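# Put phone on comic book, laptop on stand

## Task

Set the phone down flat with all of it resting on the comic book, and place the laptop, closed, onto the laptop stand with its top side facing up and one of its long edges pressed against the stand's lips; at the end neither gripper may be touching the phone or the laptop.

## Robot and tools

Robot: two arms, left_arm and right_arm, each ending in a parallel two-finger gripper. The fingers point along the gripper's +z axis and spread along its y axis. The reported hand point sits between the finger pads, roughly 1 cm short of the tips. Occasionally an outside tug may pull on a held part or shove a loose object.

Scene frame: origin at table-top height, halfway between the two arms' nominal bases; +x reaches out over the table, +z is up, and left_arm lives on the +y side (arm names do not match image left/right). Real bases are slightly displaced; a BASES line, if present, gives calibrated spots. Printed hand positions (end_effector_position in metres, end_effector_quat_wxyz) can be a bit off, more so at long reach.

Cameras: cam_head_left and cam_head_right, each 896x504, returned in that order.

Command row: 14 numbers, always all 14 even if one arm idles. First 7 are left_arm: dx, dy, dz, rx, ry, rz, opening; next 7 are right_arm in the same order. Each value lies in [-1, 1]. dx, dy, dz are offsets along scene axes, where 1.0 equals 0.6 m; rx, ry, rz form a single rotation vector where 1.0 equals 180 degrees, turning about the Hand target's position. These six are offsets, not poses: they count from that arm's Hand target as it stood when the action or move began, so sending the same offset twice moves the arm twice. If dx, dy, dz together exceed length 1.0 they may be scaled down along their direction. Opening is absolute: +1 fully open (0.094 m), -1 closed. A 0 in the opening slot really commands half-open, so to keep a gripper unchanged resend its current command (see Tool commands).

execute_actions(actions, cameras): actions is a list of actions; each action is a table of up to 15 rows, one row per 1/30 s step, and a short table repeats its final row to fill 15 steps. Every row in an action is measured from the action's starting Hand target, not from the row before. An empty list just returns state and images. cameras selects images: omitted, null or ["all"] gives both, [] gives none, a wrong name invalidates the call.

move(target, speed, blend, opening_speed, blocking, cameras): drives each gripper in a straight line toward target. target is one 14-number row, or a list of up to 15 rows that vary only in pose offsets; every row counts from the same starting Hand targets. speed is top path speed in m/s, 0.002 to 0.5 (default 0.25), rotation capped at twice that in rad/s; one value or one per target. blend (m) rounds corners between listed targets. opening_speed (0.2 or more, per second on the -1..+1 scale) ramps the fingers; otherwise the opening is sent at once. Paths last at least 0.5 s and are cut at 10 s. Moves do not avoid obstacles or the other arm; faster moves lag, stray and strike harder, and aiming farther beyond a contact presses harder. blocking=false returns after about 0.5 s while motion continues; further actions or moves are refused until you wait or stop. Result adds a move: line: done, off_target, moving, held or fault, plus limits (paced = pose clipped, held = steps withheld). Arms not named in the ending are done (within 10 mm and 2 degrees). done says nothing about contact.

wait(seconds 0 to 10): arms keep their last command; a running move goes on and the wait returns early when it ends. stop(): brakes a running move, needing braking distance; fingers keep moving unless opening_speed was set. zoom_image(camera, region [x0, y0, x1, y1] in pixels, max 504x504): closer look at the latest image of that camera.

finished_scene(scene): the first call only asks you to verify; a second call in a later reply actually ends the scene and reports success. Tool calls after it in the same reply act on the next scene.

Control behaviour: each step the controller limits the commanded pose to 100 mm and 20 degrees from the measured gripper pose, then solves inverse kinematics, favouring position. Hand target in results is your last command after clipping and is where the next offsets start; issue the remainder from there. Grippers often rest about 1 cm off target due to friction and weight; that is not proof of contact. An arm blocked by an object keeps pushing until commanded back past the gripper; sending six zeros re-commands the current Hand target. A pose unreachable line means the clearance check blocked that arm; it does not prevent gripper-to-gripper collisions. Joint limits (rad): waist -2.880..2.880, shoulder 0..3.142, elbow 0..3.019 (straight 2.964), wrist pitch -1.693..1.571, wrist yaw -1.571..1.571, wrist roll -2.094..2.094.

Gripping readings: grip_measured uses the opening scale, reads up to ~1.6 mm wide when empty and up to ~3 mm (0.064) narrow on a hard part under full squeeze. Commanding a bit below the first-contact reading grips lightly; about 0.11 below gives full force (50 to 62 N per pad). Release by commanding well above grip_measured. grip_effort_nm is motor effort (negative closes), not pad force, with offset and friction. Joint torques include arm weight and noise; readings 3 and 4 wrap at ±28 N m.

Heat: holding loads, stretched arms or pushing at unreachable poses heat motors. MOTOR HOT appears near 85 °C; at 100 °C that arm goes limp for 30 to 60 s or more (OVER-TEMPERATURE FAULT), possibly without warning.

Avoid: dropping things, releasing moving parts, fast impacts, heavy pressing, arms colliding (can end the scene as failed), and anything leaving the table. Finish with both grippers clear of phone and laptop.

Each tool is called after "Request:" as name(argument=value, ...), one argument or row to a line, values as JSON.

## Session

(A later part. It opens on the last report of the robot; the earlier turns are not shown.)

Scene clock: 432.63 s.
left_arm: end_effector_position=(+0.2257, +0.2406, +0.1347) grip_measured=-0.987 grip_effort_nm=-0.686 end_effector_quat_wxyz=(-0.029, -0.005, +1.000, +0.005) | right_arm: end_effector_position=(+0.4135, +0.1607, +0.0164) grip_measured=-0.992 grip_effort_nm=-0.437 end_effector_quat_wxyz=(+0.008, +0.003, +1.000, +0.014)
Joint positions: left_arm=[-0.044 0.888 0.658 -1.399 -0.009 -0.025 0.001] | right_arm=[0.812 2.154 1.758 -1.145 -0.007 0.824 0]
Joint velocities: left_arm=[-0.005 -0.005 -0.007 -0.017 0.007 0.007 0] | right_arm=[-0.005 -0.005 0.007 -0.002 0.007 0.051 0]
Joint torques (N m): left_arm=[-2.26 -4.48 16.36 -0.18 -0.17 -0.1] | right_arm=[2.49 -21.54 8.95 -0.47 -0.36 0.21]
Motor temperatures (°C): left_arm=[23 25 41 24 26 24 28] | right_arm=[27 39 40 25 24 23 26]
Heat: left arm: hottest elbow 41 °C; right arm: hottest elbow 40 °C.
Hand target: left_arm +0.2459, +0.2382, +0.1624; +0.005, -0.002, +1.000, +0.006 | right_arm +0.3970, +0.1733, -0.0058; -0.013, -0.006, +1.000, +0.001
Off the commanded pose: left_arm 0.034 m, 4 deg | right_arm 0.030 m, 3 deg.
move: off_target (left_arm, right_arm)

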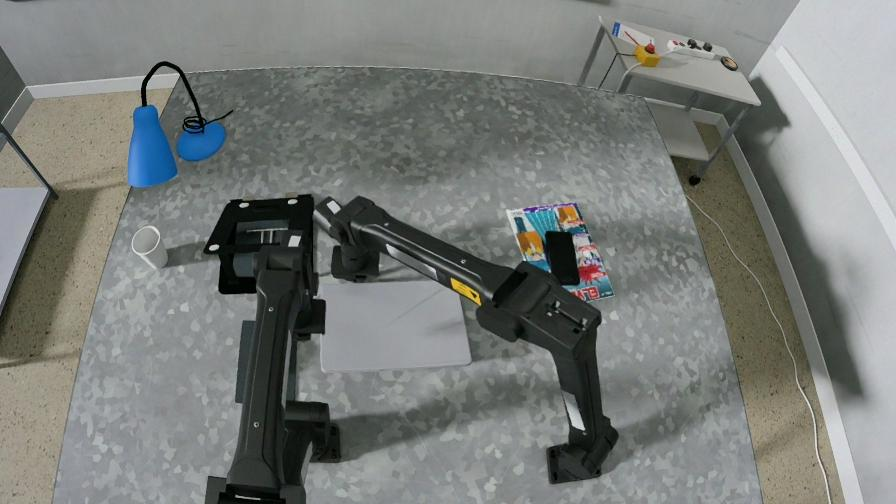

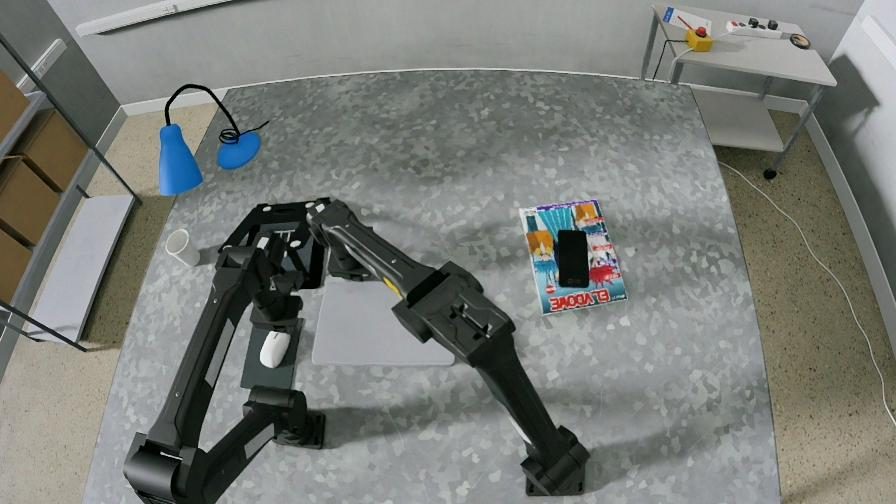

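Request:
move(
  target=[
    [0.02,0.06,0.0,0,0,0,-1,0.04,0.0,0.12,0,0,0,-1],
    [0.04,0.1,0.0,0,0,0,-1,0.04,-0.02,0.28,0,0,0,-1],
    [0.065,0.15,0,0,0,0,-1,-0.17,-0.62,0.29,0,0,0,-1],
  ],
  speed=0.2,
  blend=0.02,
)

Request:
zoom_image(
  camera="cam_head_left",
  region=[280, 190, 560, 430],
)

Scene clock: 507.83 s.
left_arm: end_effector_position=(+0.2596, +0.3165, +0.1397) grip_measured=-0.987 grip_effort_nm=-0.691 end_effector_quat_wxyz=(-0.030, +0.002, +1.000, -0.001) | right_arm: end_effector_position=(+0.2971, -0.1899, +0.1753) grip_measured=-0.992 grip_effort_nm=-0.437 end_effector_quat_wxyz=(-0.007, -0.007, +1.000, +0.002)
Joint positions: left_arm=[0.277 1.031 0.752 -1.349 -0.016 0.309 0.001] | right_arm=[0.349 1.284 1.041 -1.34 -0.009 0.34 0]
Joint velocities: left_arm=[0.005 0.005 -0.007 -0.002 0.007 0.022 0] | right_arm=[-0.005 0.005 -0.017 -0.002 0.037 0.022 0]
Joint torques (N m): left_arm=[0.38 -5.42 16.47 0.61 0.11 0.07] | right_arm=[-0.15 -11.81 7.02 0.03 -0.04 0.11]
Motor temperatures (°C): left_arm=[23 25 42 24 26 24 28] | right_arm=[27 39 40 25 24 23 26]
Heat: left arm: hottest elbow 42 °C; right arm: hottest elbow 40 °C.
Hand target: left_arm +0.2852, +0.3281, +0.1615; +0.003, -0.002, +1.000, +0.007 | right_arm +0.2920, -0.1951, +0.1739; -0.010, -0.006, +1.000, +0.003
Off the commanded pose: left_arm 0.036 m, 4 deg | right_arm 0.012 m, 1 deg.
move: off_target (left_arm, right_arm)

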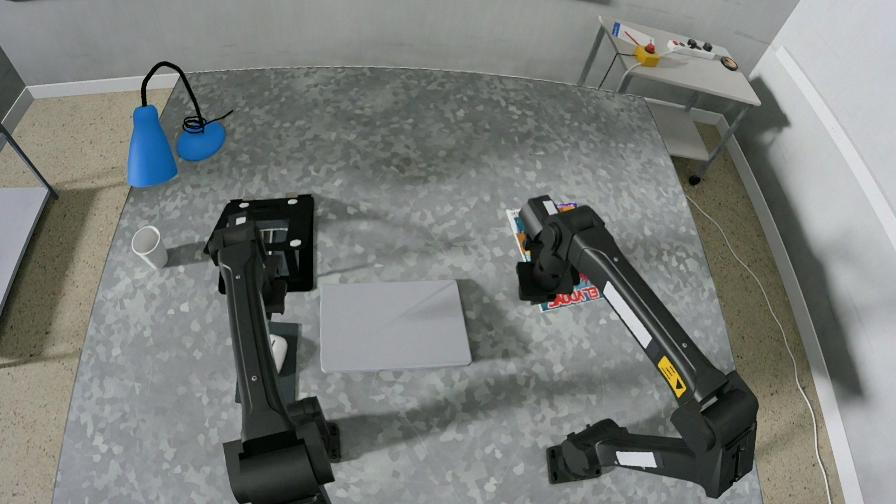

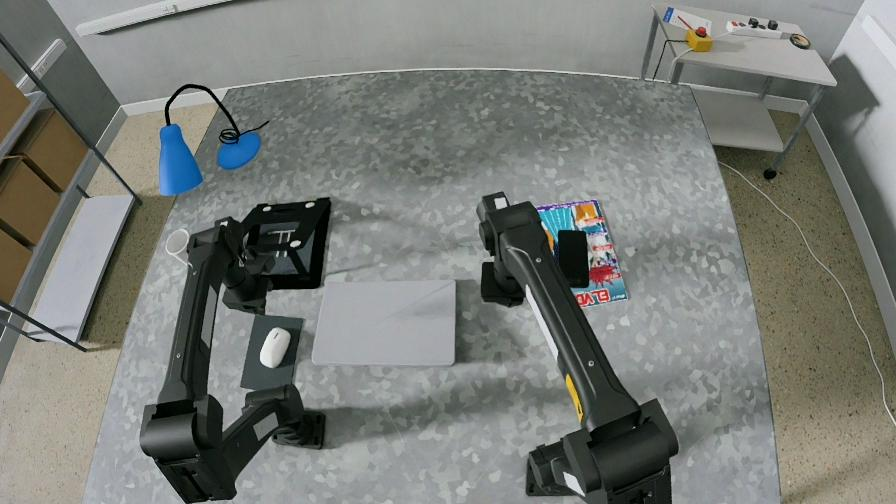

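Scaled by 1.800.

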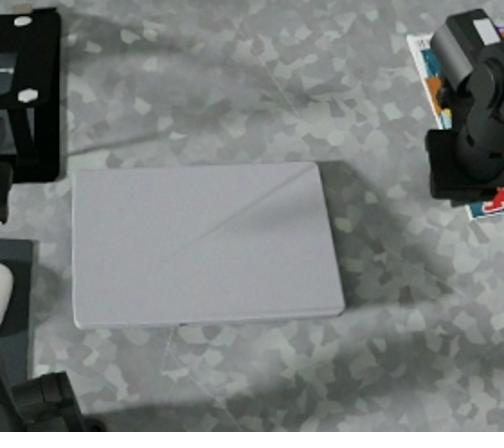

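Request:
move(
  target=[0,0,0,0,0,0,-1,-0.01,0.0,-0.03,0.1954,-0.1954,0.4718,0.4],
  speed=0.25,
)

Request:
zoom_image(
  camera="cam_head_left",
  region=[280, 190, 560, 430],
)

Scene clock: 515.20 s.
left_arm: end_effector_position=(+0.2596, +0.3164, +0.1397) grip_measured=-0.987 grip_effort_nm=-0.686 end_effector_quat_wxyz=(-0.030, +0.002, +1.000, -0.001) | right_arm: end_effector_position=(+0.2793, -0.1932, +0.1570) grip_measured=+0.399 grip_effort_nm=0.061 end_effector_quat_wxyz=(-0.269, +0.665, -0.648, -0.257)
Joint positions: left_arm=[0.277 1.031 0.752 -1.349 -0.015 0.309 0.001] | right_arm=[-0.005 1.223 0.807 -1.145 -0.763 -1.592 0.066]
Joint velocities: left_arm=[-0.005 0.005 0.002 -0.007 -0.037 0.007 -0.001] | right_arm=[-0.005 -0.005 -0.007 -0.002 0.066 -0.066 0]
Joint torques (N m): left_arm=[0.03 -5.07 16.58 0.8 0.12 0.04] | right_arm=[-0.44 -7.3 8.96 -0.24 -0.53 0.11]
Motor temperatures (°C): left_arm=[23 25 43 24 26 24 28] | right_arm=[27 38 39 25 24 23 26]
Heat: left arm: hottest elbow 43 °C; right arm: hottest elbow 39 °C.
Hand target: left_arm +0.2853, +0.3280, +0.1615; +0.003, -0.002, +1.000, +0.007 | right_arm +0.2864, -0.1969, +0.1578; -0.269, +0.661, -0.651, -0.259
Off the commanded pose: left_arm 0.036 m, 4 deg | right_arm 0.007 m, 1 deg.
move: off_target (left_arm)

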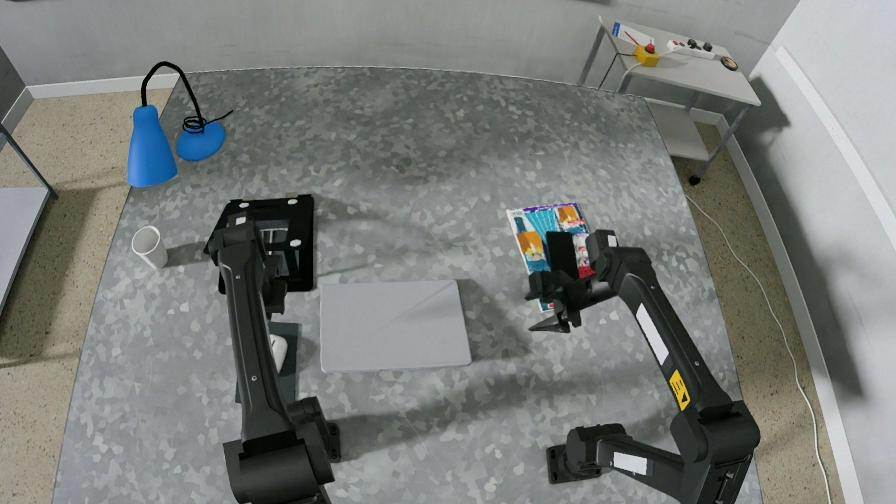

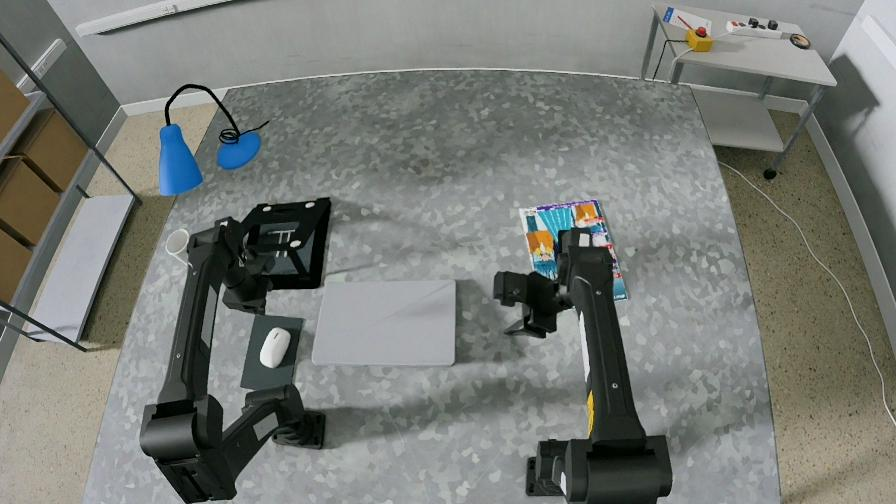

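Scaled by 1.800.

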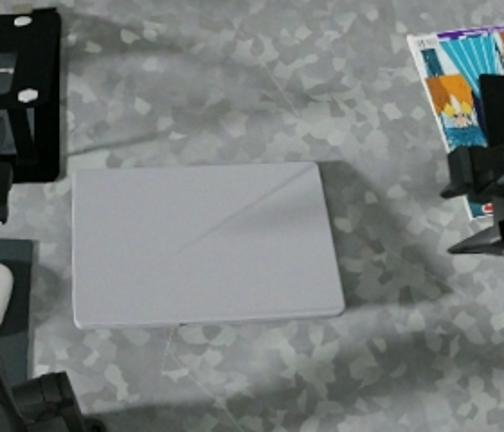

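Request:
move(
  target=[0.04,-0.03,-0.16,-0.06,0,0,-1,0.0,0.04,-0.19,0,0,0,0.4],
  speed=0.15,
)

Request:
zoom_image(
  camera="cam_head_left",
  region=[280, 190, 560, 430],
)

Request:
zoom_image(
  camera="cam_head_right",
  region=[200, 190, 560, 430],
)

Scene clock: 520.47 s.
left_arm: end_effector_position=(+0.3086, +0.3050, +0.0701) grip_measured=-0.987 grip_effort_nm=-0.691 end_effector_quat_wxyz=(+0.001, +0.001, +0.996, -0.085) | right_arm: end_effector_position=(+0.2894, -0.1783, +0.0526) grip_measured=+0.399 grip_effort_nm=0.066 end_effector_quat_wxyz=(-0.277, +0.662, -0.649, -0.251)
Joint positions: left_arm=[0.294 1.253 0.708 -1.079 0.162 0.33 0.001] | right_arm=[0.041 1.421 0.654 -0.722 -0.763 -1.511 0.066]
Joint velocities: left_arm=[-0.015 0.005 -0.007 -0.002 -0.139 -0.007 0] | right_arm=[0.005 -0.015 -0.017 -0.012 0.051 -0.022 0]
Joint torques (N m): left_arm=[-1.61 -7.47 8.27 0.75 0.25 0.11] | right_arm=[1.49 -8.88 5.34 0.66 -0.44 0.18]
Motor temperatures (°C): left_arm=[23 25 43 24 26 24 28] | right_arm=[27 38 39 25 24 23 25]
Heat: left arm: hottest elbow 43 °C; right arm: hottest elbow 39 °C.
Hand target: left_arm +0.3079, +0.3084, +0.0655; +0.002, -0.002, +0.996, -0.087 | right_arm +0.2841, -0.1743, +0.0436; -0.268, +0.662, -0.650, -0.260
Off the commanded pose: left_arm 0.007 m, 1 deg | right_arm 0.011 m, 1 deg.
move: off_target (right_arm)

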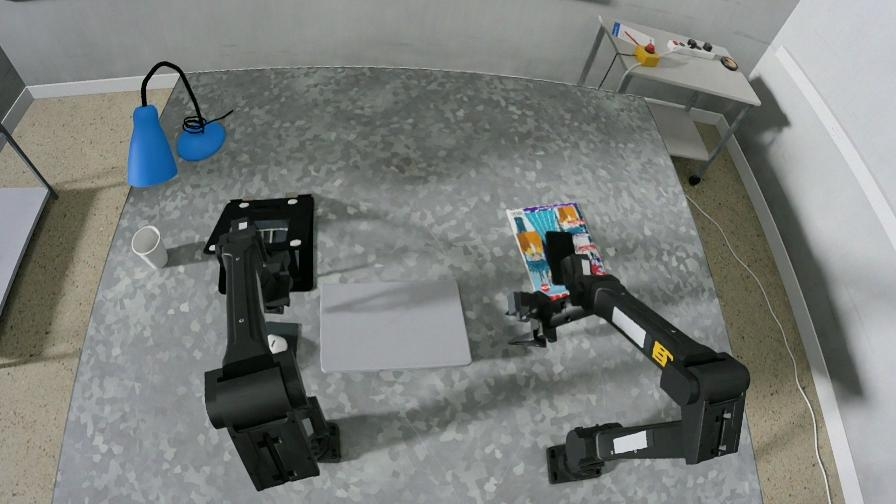

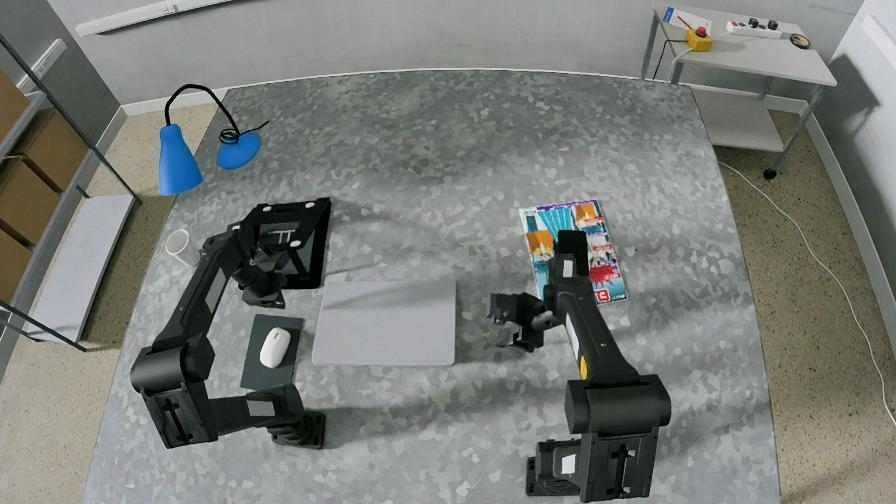

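Scaled by 1.800.

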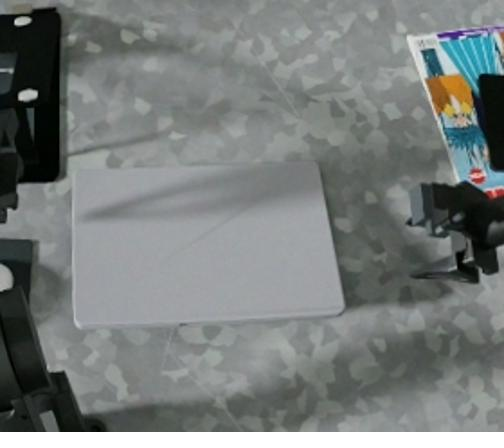

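Scaled by 1.400.

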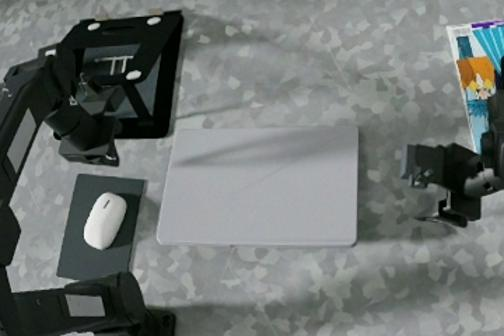

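Request:
move(
  target=[
    [-0.06,0,0,0,0,0,-1,0.0,0.01,-0.02,0,0,0,0.4],
    [-0.06,-0.01,-0.083,0,0,0,-1,0.0,0.03,-0.045,0,0,0,0.4],
  ],
  speed=0.1,
)

Request:
zoom_image(
  camera="cam_head_left",
  region=[280, 190, 560, 430],
)

Request:
zoom_image(
  camera="cam_head_right",
  region=[200, 190, 560, 430],
)

Scene clock: 528.27 s.
left_arm: end_effector_position=(+0.2730, +0.3041, +0.0209) grip_measured=-0.987 grip_effort_nm=-0.686 end_effector_quat_wxyz=(+0.005, -0.001, +0.996, -0.085) | right_arm: end_effector_position=(+0.2909, -0.1600, +0.0269) grip_measured=+0.399 grip_effort_nm=0.061 end_effector_quat_wxyz=(-0.279, +0.662, -0.648, -0.252)
Joint positions: left_arm=[0.336 1.254 0.549 -0.918 0.162 0.367 0.001] | right_arm=[0.097 1.486 0.624 -0.571 -0.76 -1.435 0.066]
Joint velocities: left_arm=[-0.005 -0.015 0.002 -0.007 0.037 -0.022 -0.001] | right_arm=[-0.005 -0.024 0.002 0.007 -0.007 0.007 0]
Joint torques (N m): left_arm=[-2.55 -6.12 7.13 0.64 0.21 -0.02] | right_arm=[1.44 -9.17 4.68 0.73 -0.36 0.22]
Motor temperatures (°C): left_arm=[23 25 41 24 26 23 28] | right_arm=[27 37 38 25 24 23 25]
Heat: left arm: hottest elbow 41 °C; right arm: hottest elbow 38 °C.
Hand target: left_arm +0.2715, +0.3023, +0.0161; +0.002, -0.002, +0.996, -0.087 | right_arm +0.2836, -0.1566, +0.0164; -0.268, +0.662, -0.650, -0.260
Off the commanded pose: left_arm 0.006 m, 0 deg | right_arm 0.013 m, 2 deg.
move: off_target (right_arm)

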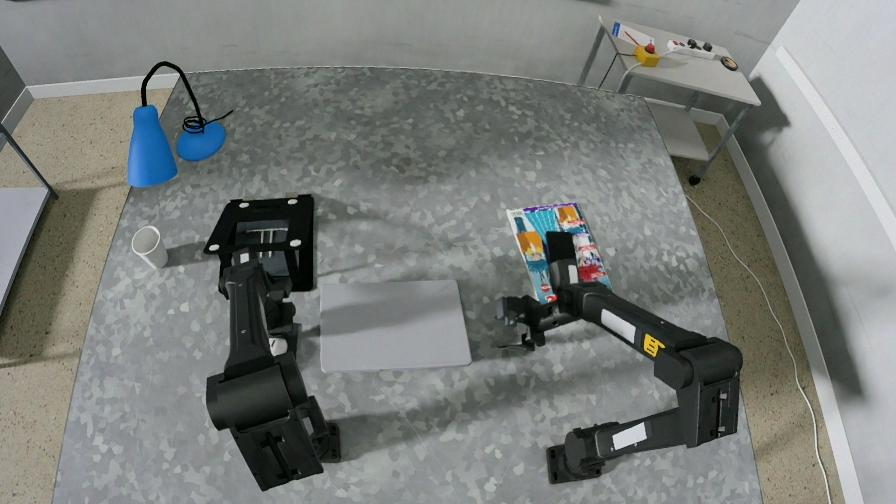

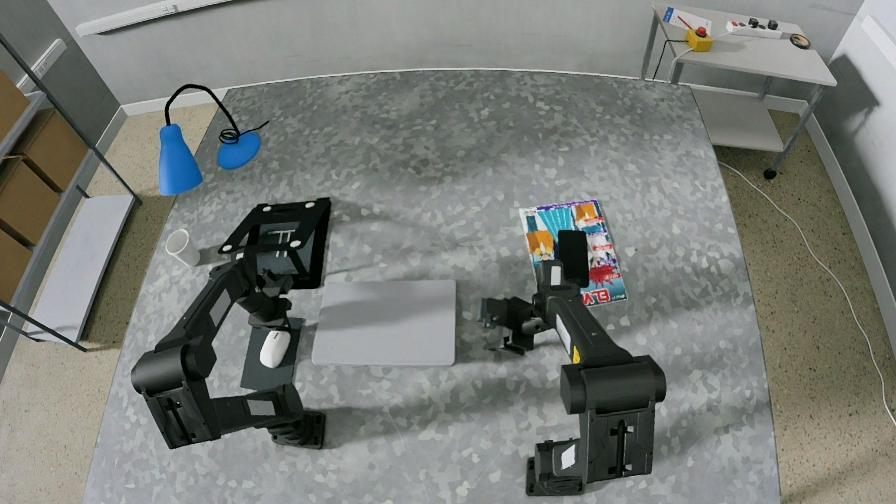

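Scaled by 1.800.

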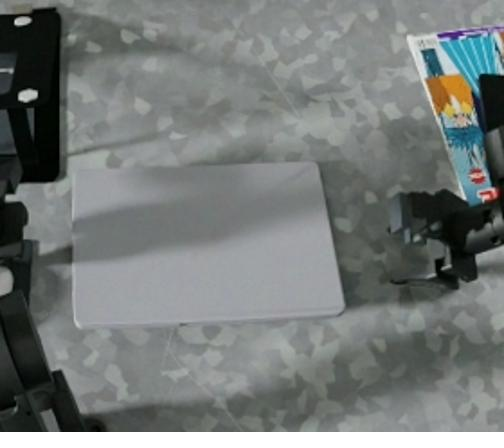

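Scaled by 1.400.

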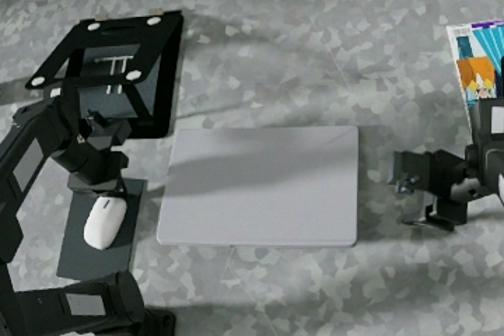

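Request:
move(
  target=[0.0,-0.11,0,0,0,0,-1,0.0,0.0,-0.0,0,0,0,0.4],
  speed=0.07,
)

Request:
zoom_image(
  camera="cam_head_left",
  region=[280, 190, 560, 430],
)

Request:
zoom_image(
  camera="cam_head_right",
  region=[200, 190, 560, 430],
)

Scene clock: 535.00 s.
left_arm: end_effector_position=(+0.2709, +0.2401, +0.0159) grip_measured=-0.987 grip_effort_nm=-0.686 end_effector_quat_wxyz=(-0.006, -0.006, +0.996, -0.089) | right_arm: end_effector_position=(+0.2909, -0.1601, +0.0269) grip_measured=+0.399 grip_effort_nm=0.061 end_effector_quat_wxyz=(-0.279, +0.662, -0.648, -0.252)
Joint positions: left_arm=[0.089 1.221 0.505 -0.887 0.176 0.109 0.001] | right_arm=[0.097 1.486 0.624 -0.571 -0.76 -1.434 0.066]
Joint velocities: left_arm=[-0.005 -0.005 0.002 -0.002 -0.007 -0.022 0.001] | right_arm=[-0.005 -0.015 -0.012 -0.002 0.022 -0.022 0]
Joint torques (N m): left_arm=[-2.49 -8.29 7.05 0.59 0.12 -0.03] | right_arm=[1.38 -9.23 4.68 0.69 -0.36 0.21]
Motor temperatures (°C): left_arm=[23 25 41 24 26 23 28] | right_arm=[27 37 38 25 24 23 25]
Heat: left arm: hottest elbow 41 °C; right arm: hottest elbow 38 °C.
Hand target: left_arm +0.2710, +0.2364, +0.0167; +0.003, -0.002, +0.996, -0.088 | right_arm +0.2835, -0.1567, +0.0164; -0.268, +0.662, -0.650, -0.260
Off the commanded pose: left_arm 0.004 m, 1 deg | right_arm 0.013 m, 2 deg.
move: off_target (right_arm)

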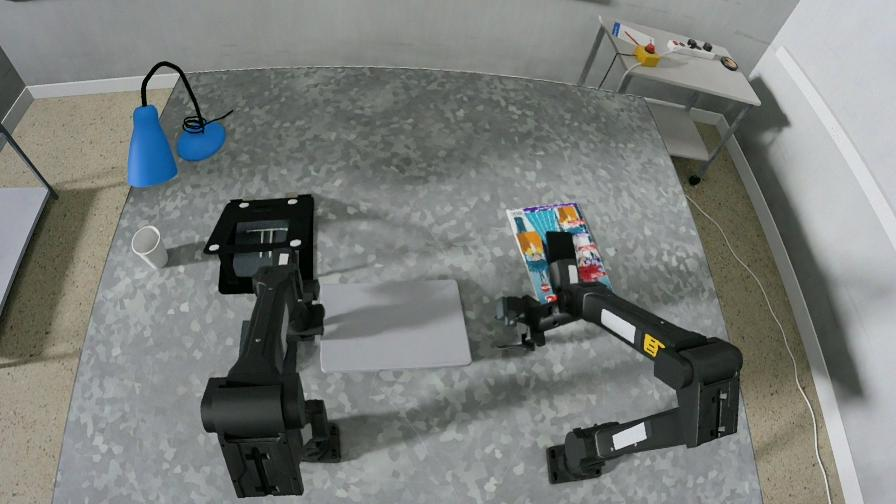

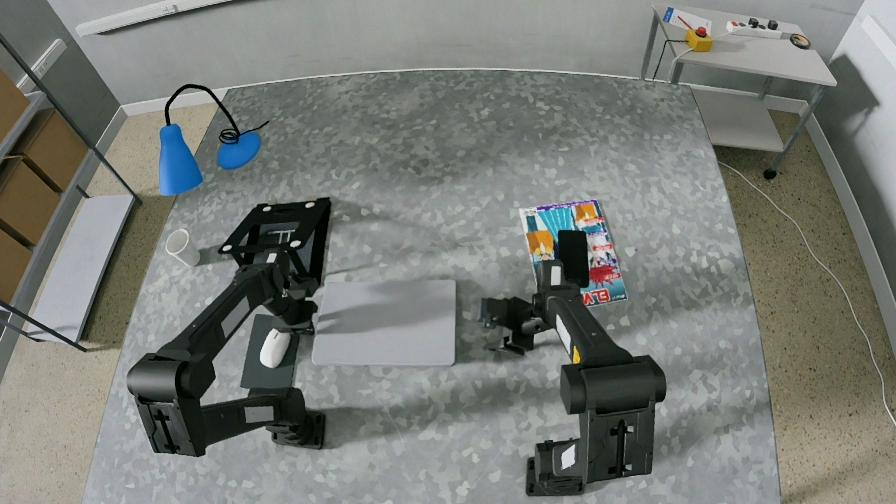

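Scaled by 1.800.

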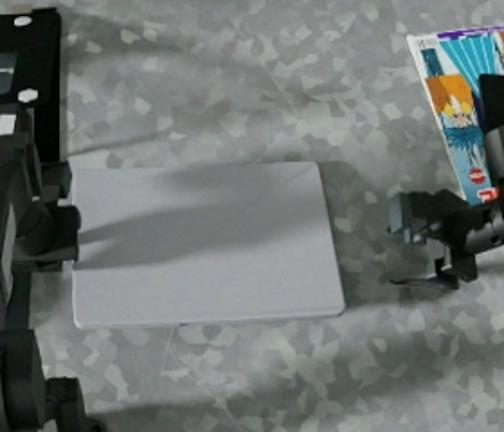

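Scaled by 1.400.

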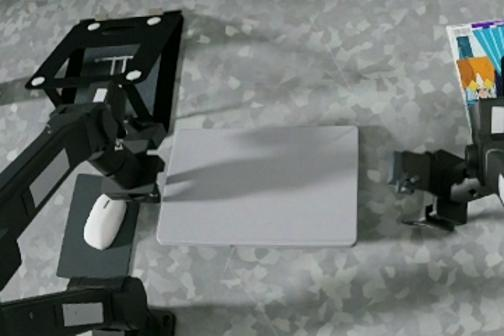

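Request:
move(
  target=[0.0,-0.085,0,0,0,0,-1,0.0,0.0,-0.0,0,0,0,0.4],
  speed=0.07,
)

Request:
zoom_image(
  camera="cam_head_left",
  region=[280, 190, 560, 430],
)

Request:
zoom_image(
  camera="cam_head_right",
  region=[200, 190, 560, 430],
)

Scene clock: 539.27 s.
left_arm: end_effector_position=(+0.2715, +0.1962, +0.0170) grip_measured=-0.987 grip_effort_nm=-0.681 end_effector_quat_wxyz=(-0.004, -0.018, +0.997, -0.080) | right_arm: end_effector_position=(+0.2909, -0.1600, +0.0269) grip_measured=+0.399 grip_effort_nm=0.061 end_effector_quat_wxyz=(-0.279, +0.662, -0.648, -0.252)
Joint positions: left_arm=[-0.105 1.204 0.498 -0.858 0.161 -0.112 0.001] | right_arm=[0.098 1.486 0.624 -0.571 -0.76 -1.434 0.066]
Joint velocities: left_arm=[-0.015 -0.005 -0.007 -0.002 -0.007 0.022 0.001] | right_arm=[-0.005 0.015 0.002 0.007 -0.051 -0.022 -0.001]
Joint torques (N m): left_arm=[-3.72 -7.77 7.15 0.76 0.61 -0.04] | right_arm=[1.38 -9.23 4.68 0.69 -0.36 0.22]
Motor temperatures (°C): left_arm=[23 25 40 24 26 23 28] | right_arm=[27 37 37 25 24 23 25]
Heat: left arm: hottest elbow 40 °C; right arm: hottest shoulder 37 °C.
Hand target: left_arm +0.2705, +0.1855, +0.0172; +0.004, -0.002, +0.996, -0.088 | right_arm +0.2835, -0.1566, +0.0164; -0.268, +0.662, -0.650, -0.260
Off the commanded pose: left_arm 0.011 m, 2 deg | right_arm 0.013 m, 2 deg.
move: off_target (left_arm, right_arm)

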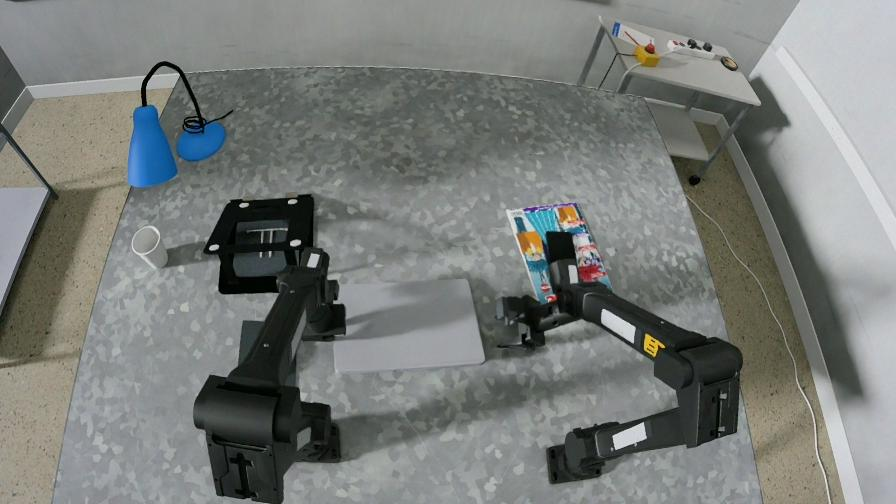

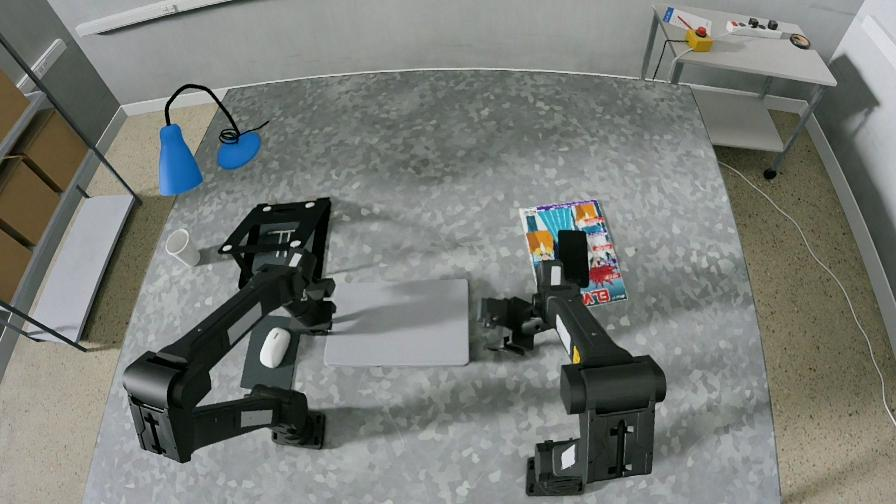

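Scaled by 1.800.

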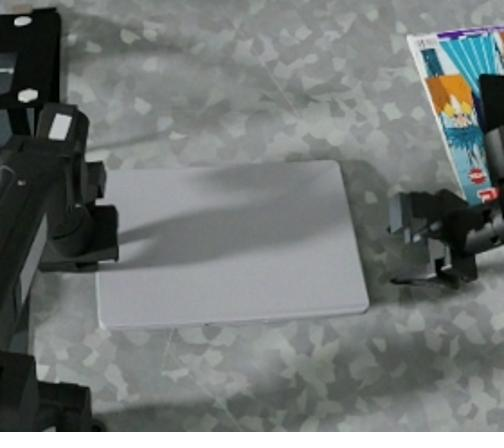

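Scaled by 1.400.

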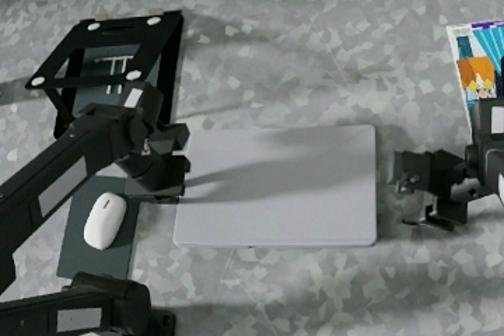

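Request:
move(
  target=[0.0,-0.05,0,0,0,0,-1,-0.01,0.0,-0.015,0,0,0,0.4],
  speed=0.07,
)

Request:
zoom_image(
  camera="cam_head_left",
  region=[280, 190, 560, 430],
)

Request:
zoom_image(
  camera="cam_head_right",
  region=[400, 240, 560, 400],
)

Scene clock: 544.60 s.
left_arm: end_effector_position=(+0.2687, +0.1673, +0.0170) grip_measured=-0.987 grip_effort_nm=-0.676 end_effector_quat_wxyz=(-0.004, -0.018, +0.997, -0.079) | right_arm: end_effector_position=(+0.2851, -0.1599, +0.0178) grip_measured=+0.399 grip_effort_nm=0.061 end_effector_quat_wxyz=(-0.279, +0.662, -0.648, -0.252)
Joint positions: left_arm=[-0.227 1.204 0.498 -0.84 0.156 -0.238 0.001] | right_arm=[0.1 1.498 0.6 -0.533 -0.76 -1.431 0.066]
Joint velocities: left_arm=[-0.015 0.005 -0.007 -0.012 -0.066 0.066 -0.001] | right_arm=[-0.005 0.005 -0.002 0.007 0.022 -0.007 0]
Joint torques (N m): left_arm=[-3.72 -7.59 7.83 1.02 0.65 0.03] | right_arm=[1.55 -9.05 4.49 0.69 -0.36 0.21]
Motor temperatures (°C): left_arm=[23 25 40 24 27 23 28] | right_arm=[27 36 37 25 24 23 25]
Heat: left arm: hottest elbow 40 °C; right arm: hottest elbow 37 °C.
Hand target: left_arm +0.2703, +0.1555, +0.0174; +0.004, -0.002, +0.996, -0.089 | right_arm +0.2775, -0.1566, +0.0075; -0.268, +0.662, -0.650, -0.260
Off the commanded pose: left_arm 0.012 m, 2 deg | right_arm 0.013 m, 2 deg.
move: off_target (left_arm, right_arm)

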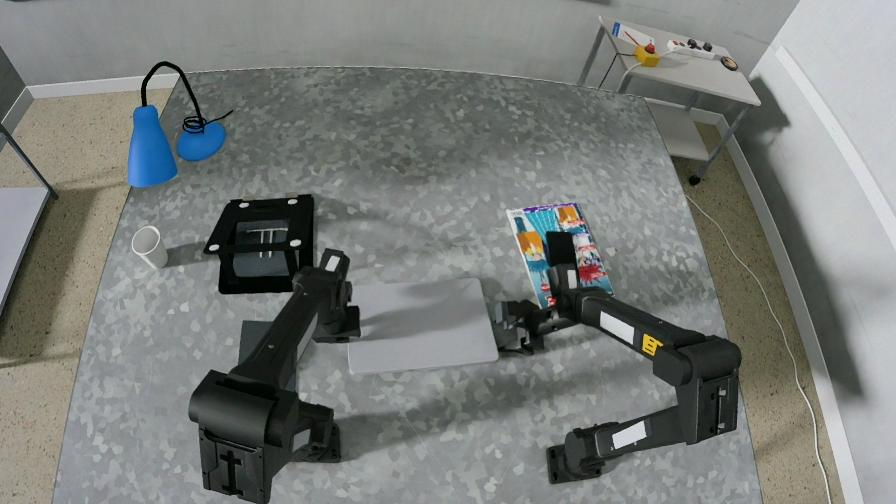

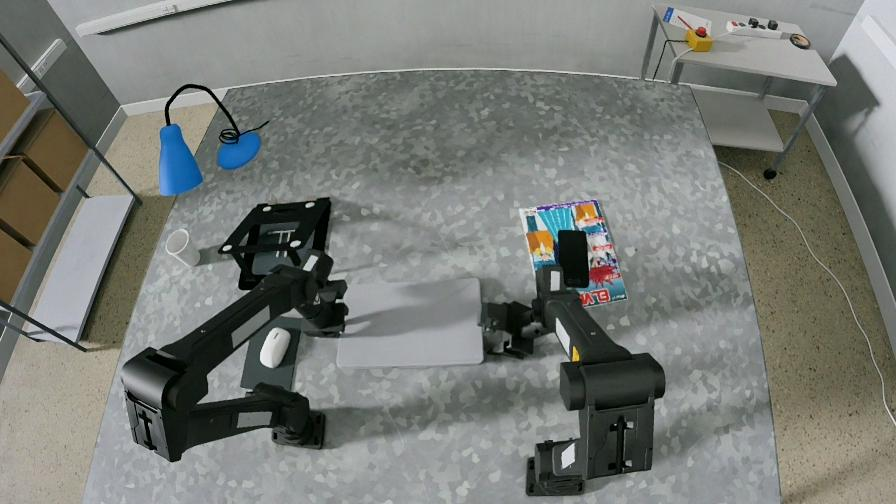

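Scaled by 1.800.

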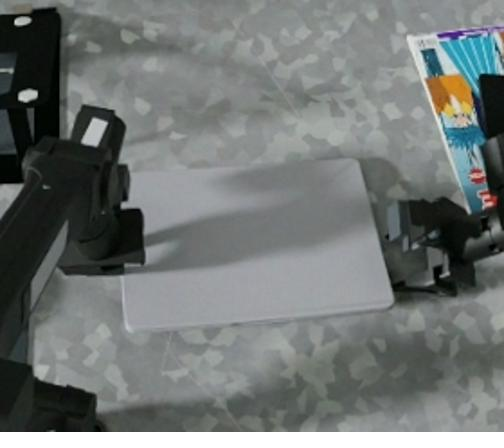

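Scaled by 3.150.

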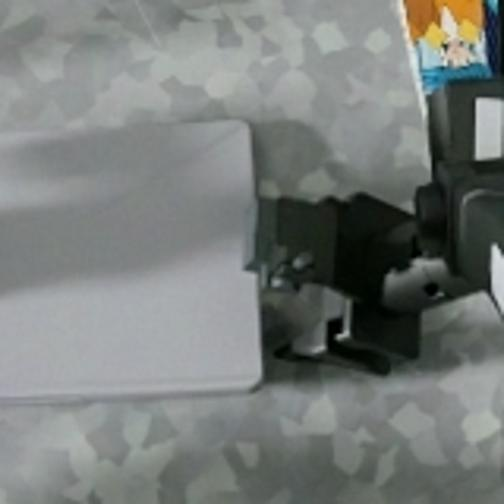

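Request:
move(
  target=[0.0,0.0,0,0,0,0,-1,0.01,0.05,0.0,0,0,0,0.4],
  speed=0.05,
)

Request:
zoom_image(
  camera="cam_head_right",
  region=[400, 240, 560, 400],
)

Request:
zoom_image(
  camera="cam_head_left",
  region=[180, 170, 420, 400],
)

Scene clock: 576.70 s.
left_arm: end_effector_position=(+0.2705, +0.1675, +0.0169) grip_measured=-0.987 grip_effort_nm=-0.676 end_effector_quat_wxyz=(-0.001, -0.019, +0.997, -0.078) | right_arm: end_effector_position=(+0.2859, -0.1410, +0.0148) grip_measured=+0.399 grip_effort_nm=0.042 end_effector_quat_wxyz=(-0.272, +0.658, -0.655, -0.253)
Joint positions: left_arm=[-0.227 1.204 0.498 -0.832 0.153 -0.24 0.001] | right_arm=[0.163 1.506 0.6 -0.476 -0.741 -1.333 0.066]
Joint velocities: left_arm=[-0.024 -0.015 -0.002 0.007 0.037 -0.066 0] | right_arm=[-0.015 0.005 0.012 0.002 0.007 0.022 0]
Joint torques (N m): left_arm=[-3.96 -7.59 8.03 1.21 0.78 -0.04] | right_arm=[3.49 -8.7 5.38 1.54 -0.54 0.37]
Motor temperatures (°C): left_arm=[23 25 37 24 27 23 28] | right_arm=[27 35 34 25 24 23 25]
Heat: left arm: hottest elbow 37 °C; right arm: hottest shoulder 35 °C.
Hand target: left_arm +0.2703, +0.1556, +0.0174; +0.004, -0.002, +0.996, -0.089 | right_arm +0.2835, -0.1266, +0.0070; -0.267, +0.662, -0.650, -0.260
Off the commanded pose: left_arm 0.012 m, 2 deg | right_arm 0.016 m, 1 deg.
move: off_target (left_arm, right_arm)

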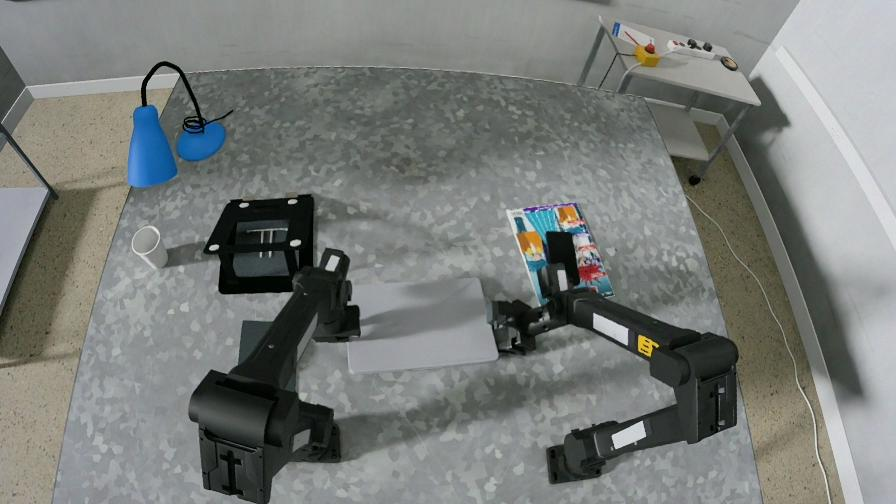

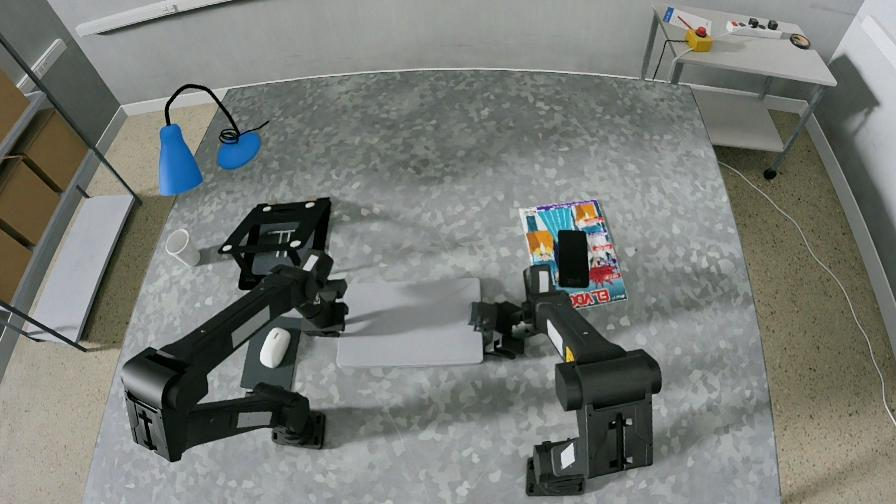

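Scaled by 3.150.

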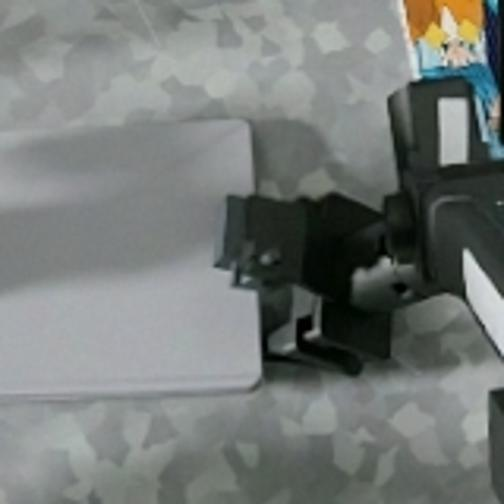

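Scaled by 2.100.

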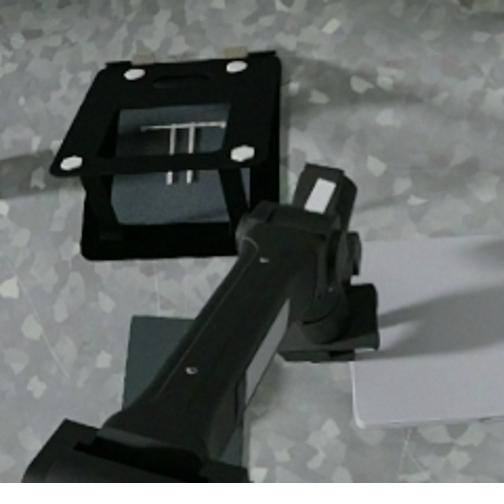

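Request:
zoom_image(
  camera="cam_head_left",
  region=[460, 270, 560, 370],
)

Request:
zoom_image(
  camera="cam_head_right",
  region=[300, 260, 400, 360],
)

Scaled by 5.040.

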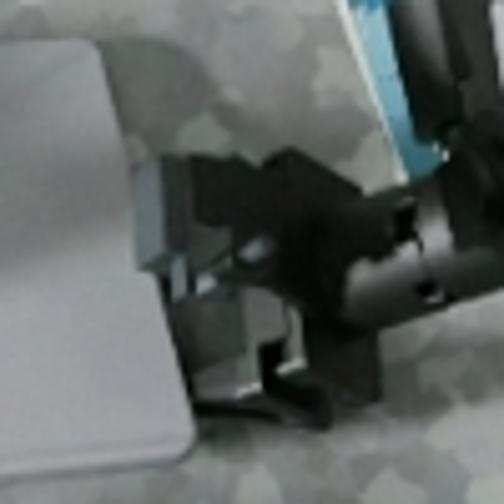

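Scaled by 5.040.

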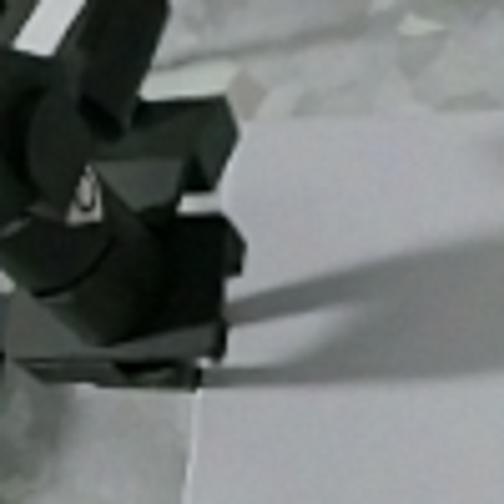

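Request:
move(
  target=[
    [0.0,0.05,0,0,0,0,-1,0.0,-0.06,0.01,0,0,0,0.4],
    [0.09,0.05,0,0,0,0,-1,0.08,-0.06,0.01,0,0,0,0.4],
  ],
  speed=0.08,
  blend=0.01,
)

Request:
zoom_image(
  camera="cam_head_left",
  region=[310, 240, 540, 390],
)

Request:
zoom_image(
  camera="cam_head_right",
  region=[310, 240, 540, 390],
)

Scene clock: 592.23 s.
left_arm: end_effector_position=(+0.2978, +0.1835, +0.0096) grip_measured=-0.987 grip_effort_nm=-0.676 end_effector_quat_wxyz=(-0.017, -0.001, +0.996, -0.085) | right_arm: end_effector_position=(+0.3153, -0.1596, +0.0145) grip_measured=+0.399 grip_effort_nm=0.042 end_effector_quat_wxyz=(-0.268, +0.664, -0.647, -0.263)
Joint positions: left_arm=[-0.137 1.325 0.571 -0.832 0.173 -0.108 0.001] | right_arm=[0.09 1.592 0.705 -0.595 -0.766 -1.466 0.066]
Joint velocities: left_arm=[0.005 -0.015 -0.007 -0.022 -0.051 0.022 0] | right_arm=[-0.034 -0.015 -0.002 -0.002 -0.022 0.037 0]
Joint torques (N m): left_arm=[0.09 -6.95 12.34 0.92 0.14 0.09] | right_arm=[-0.38 -9.88 7.99 -0.17 -0.3 0.11]
Motor temperatures (°C): left_arm=[23 25 37 24 27 23 28] | right_arm=[27 35 34 25 24 23 25]
Heat: left arm: hottest elbow 37 °C; right arm: hottest shoulder 35 °C.
Hand target: left_arm +0.3246, +0.1848, +0.0170; +0.004, -0.002, +0.996, -0.088 | right_arm +0.3315, -0.1632, +0.0126; -0.268, +0.662, -0.650, -0.260
Off the commanded pose: left_arm 0.028 m, 2 deg | right_arm 0.016 m, 1 deg.
move: off_target (left_arm, right_arm)

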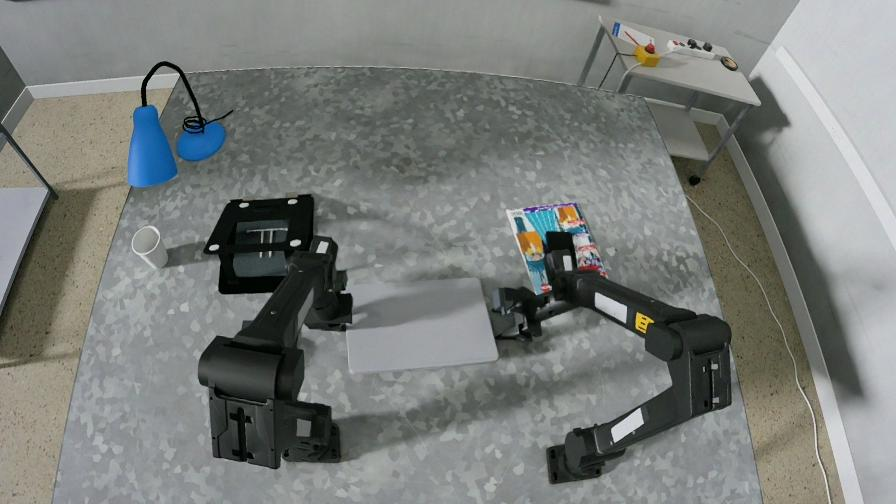

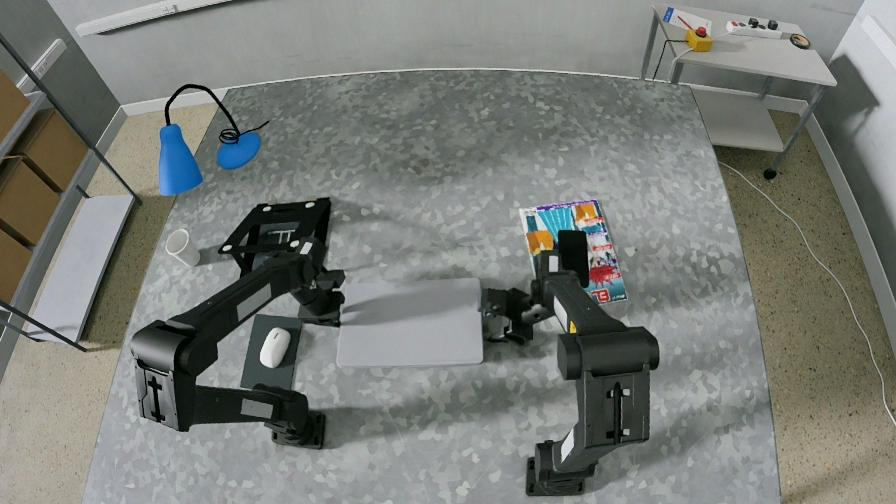

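Scaled by 2.191.

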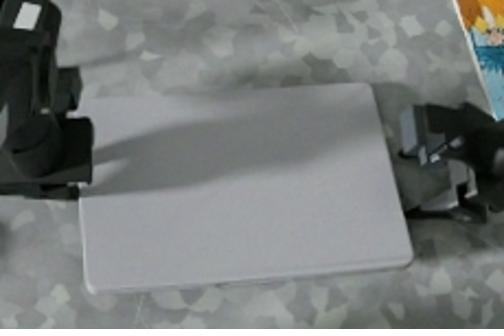

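Scaled by 2.191.

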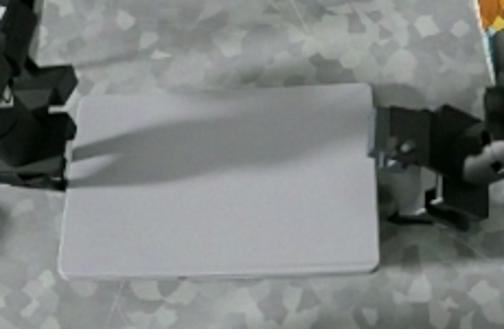

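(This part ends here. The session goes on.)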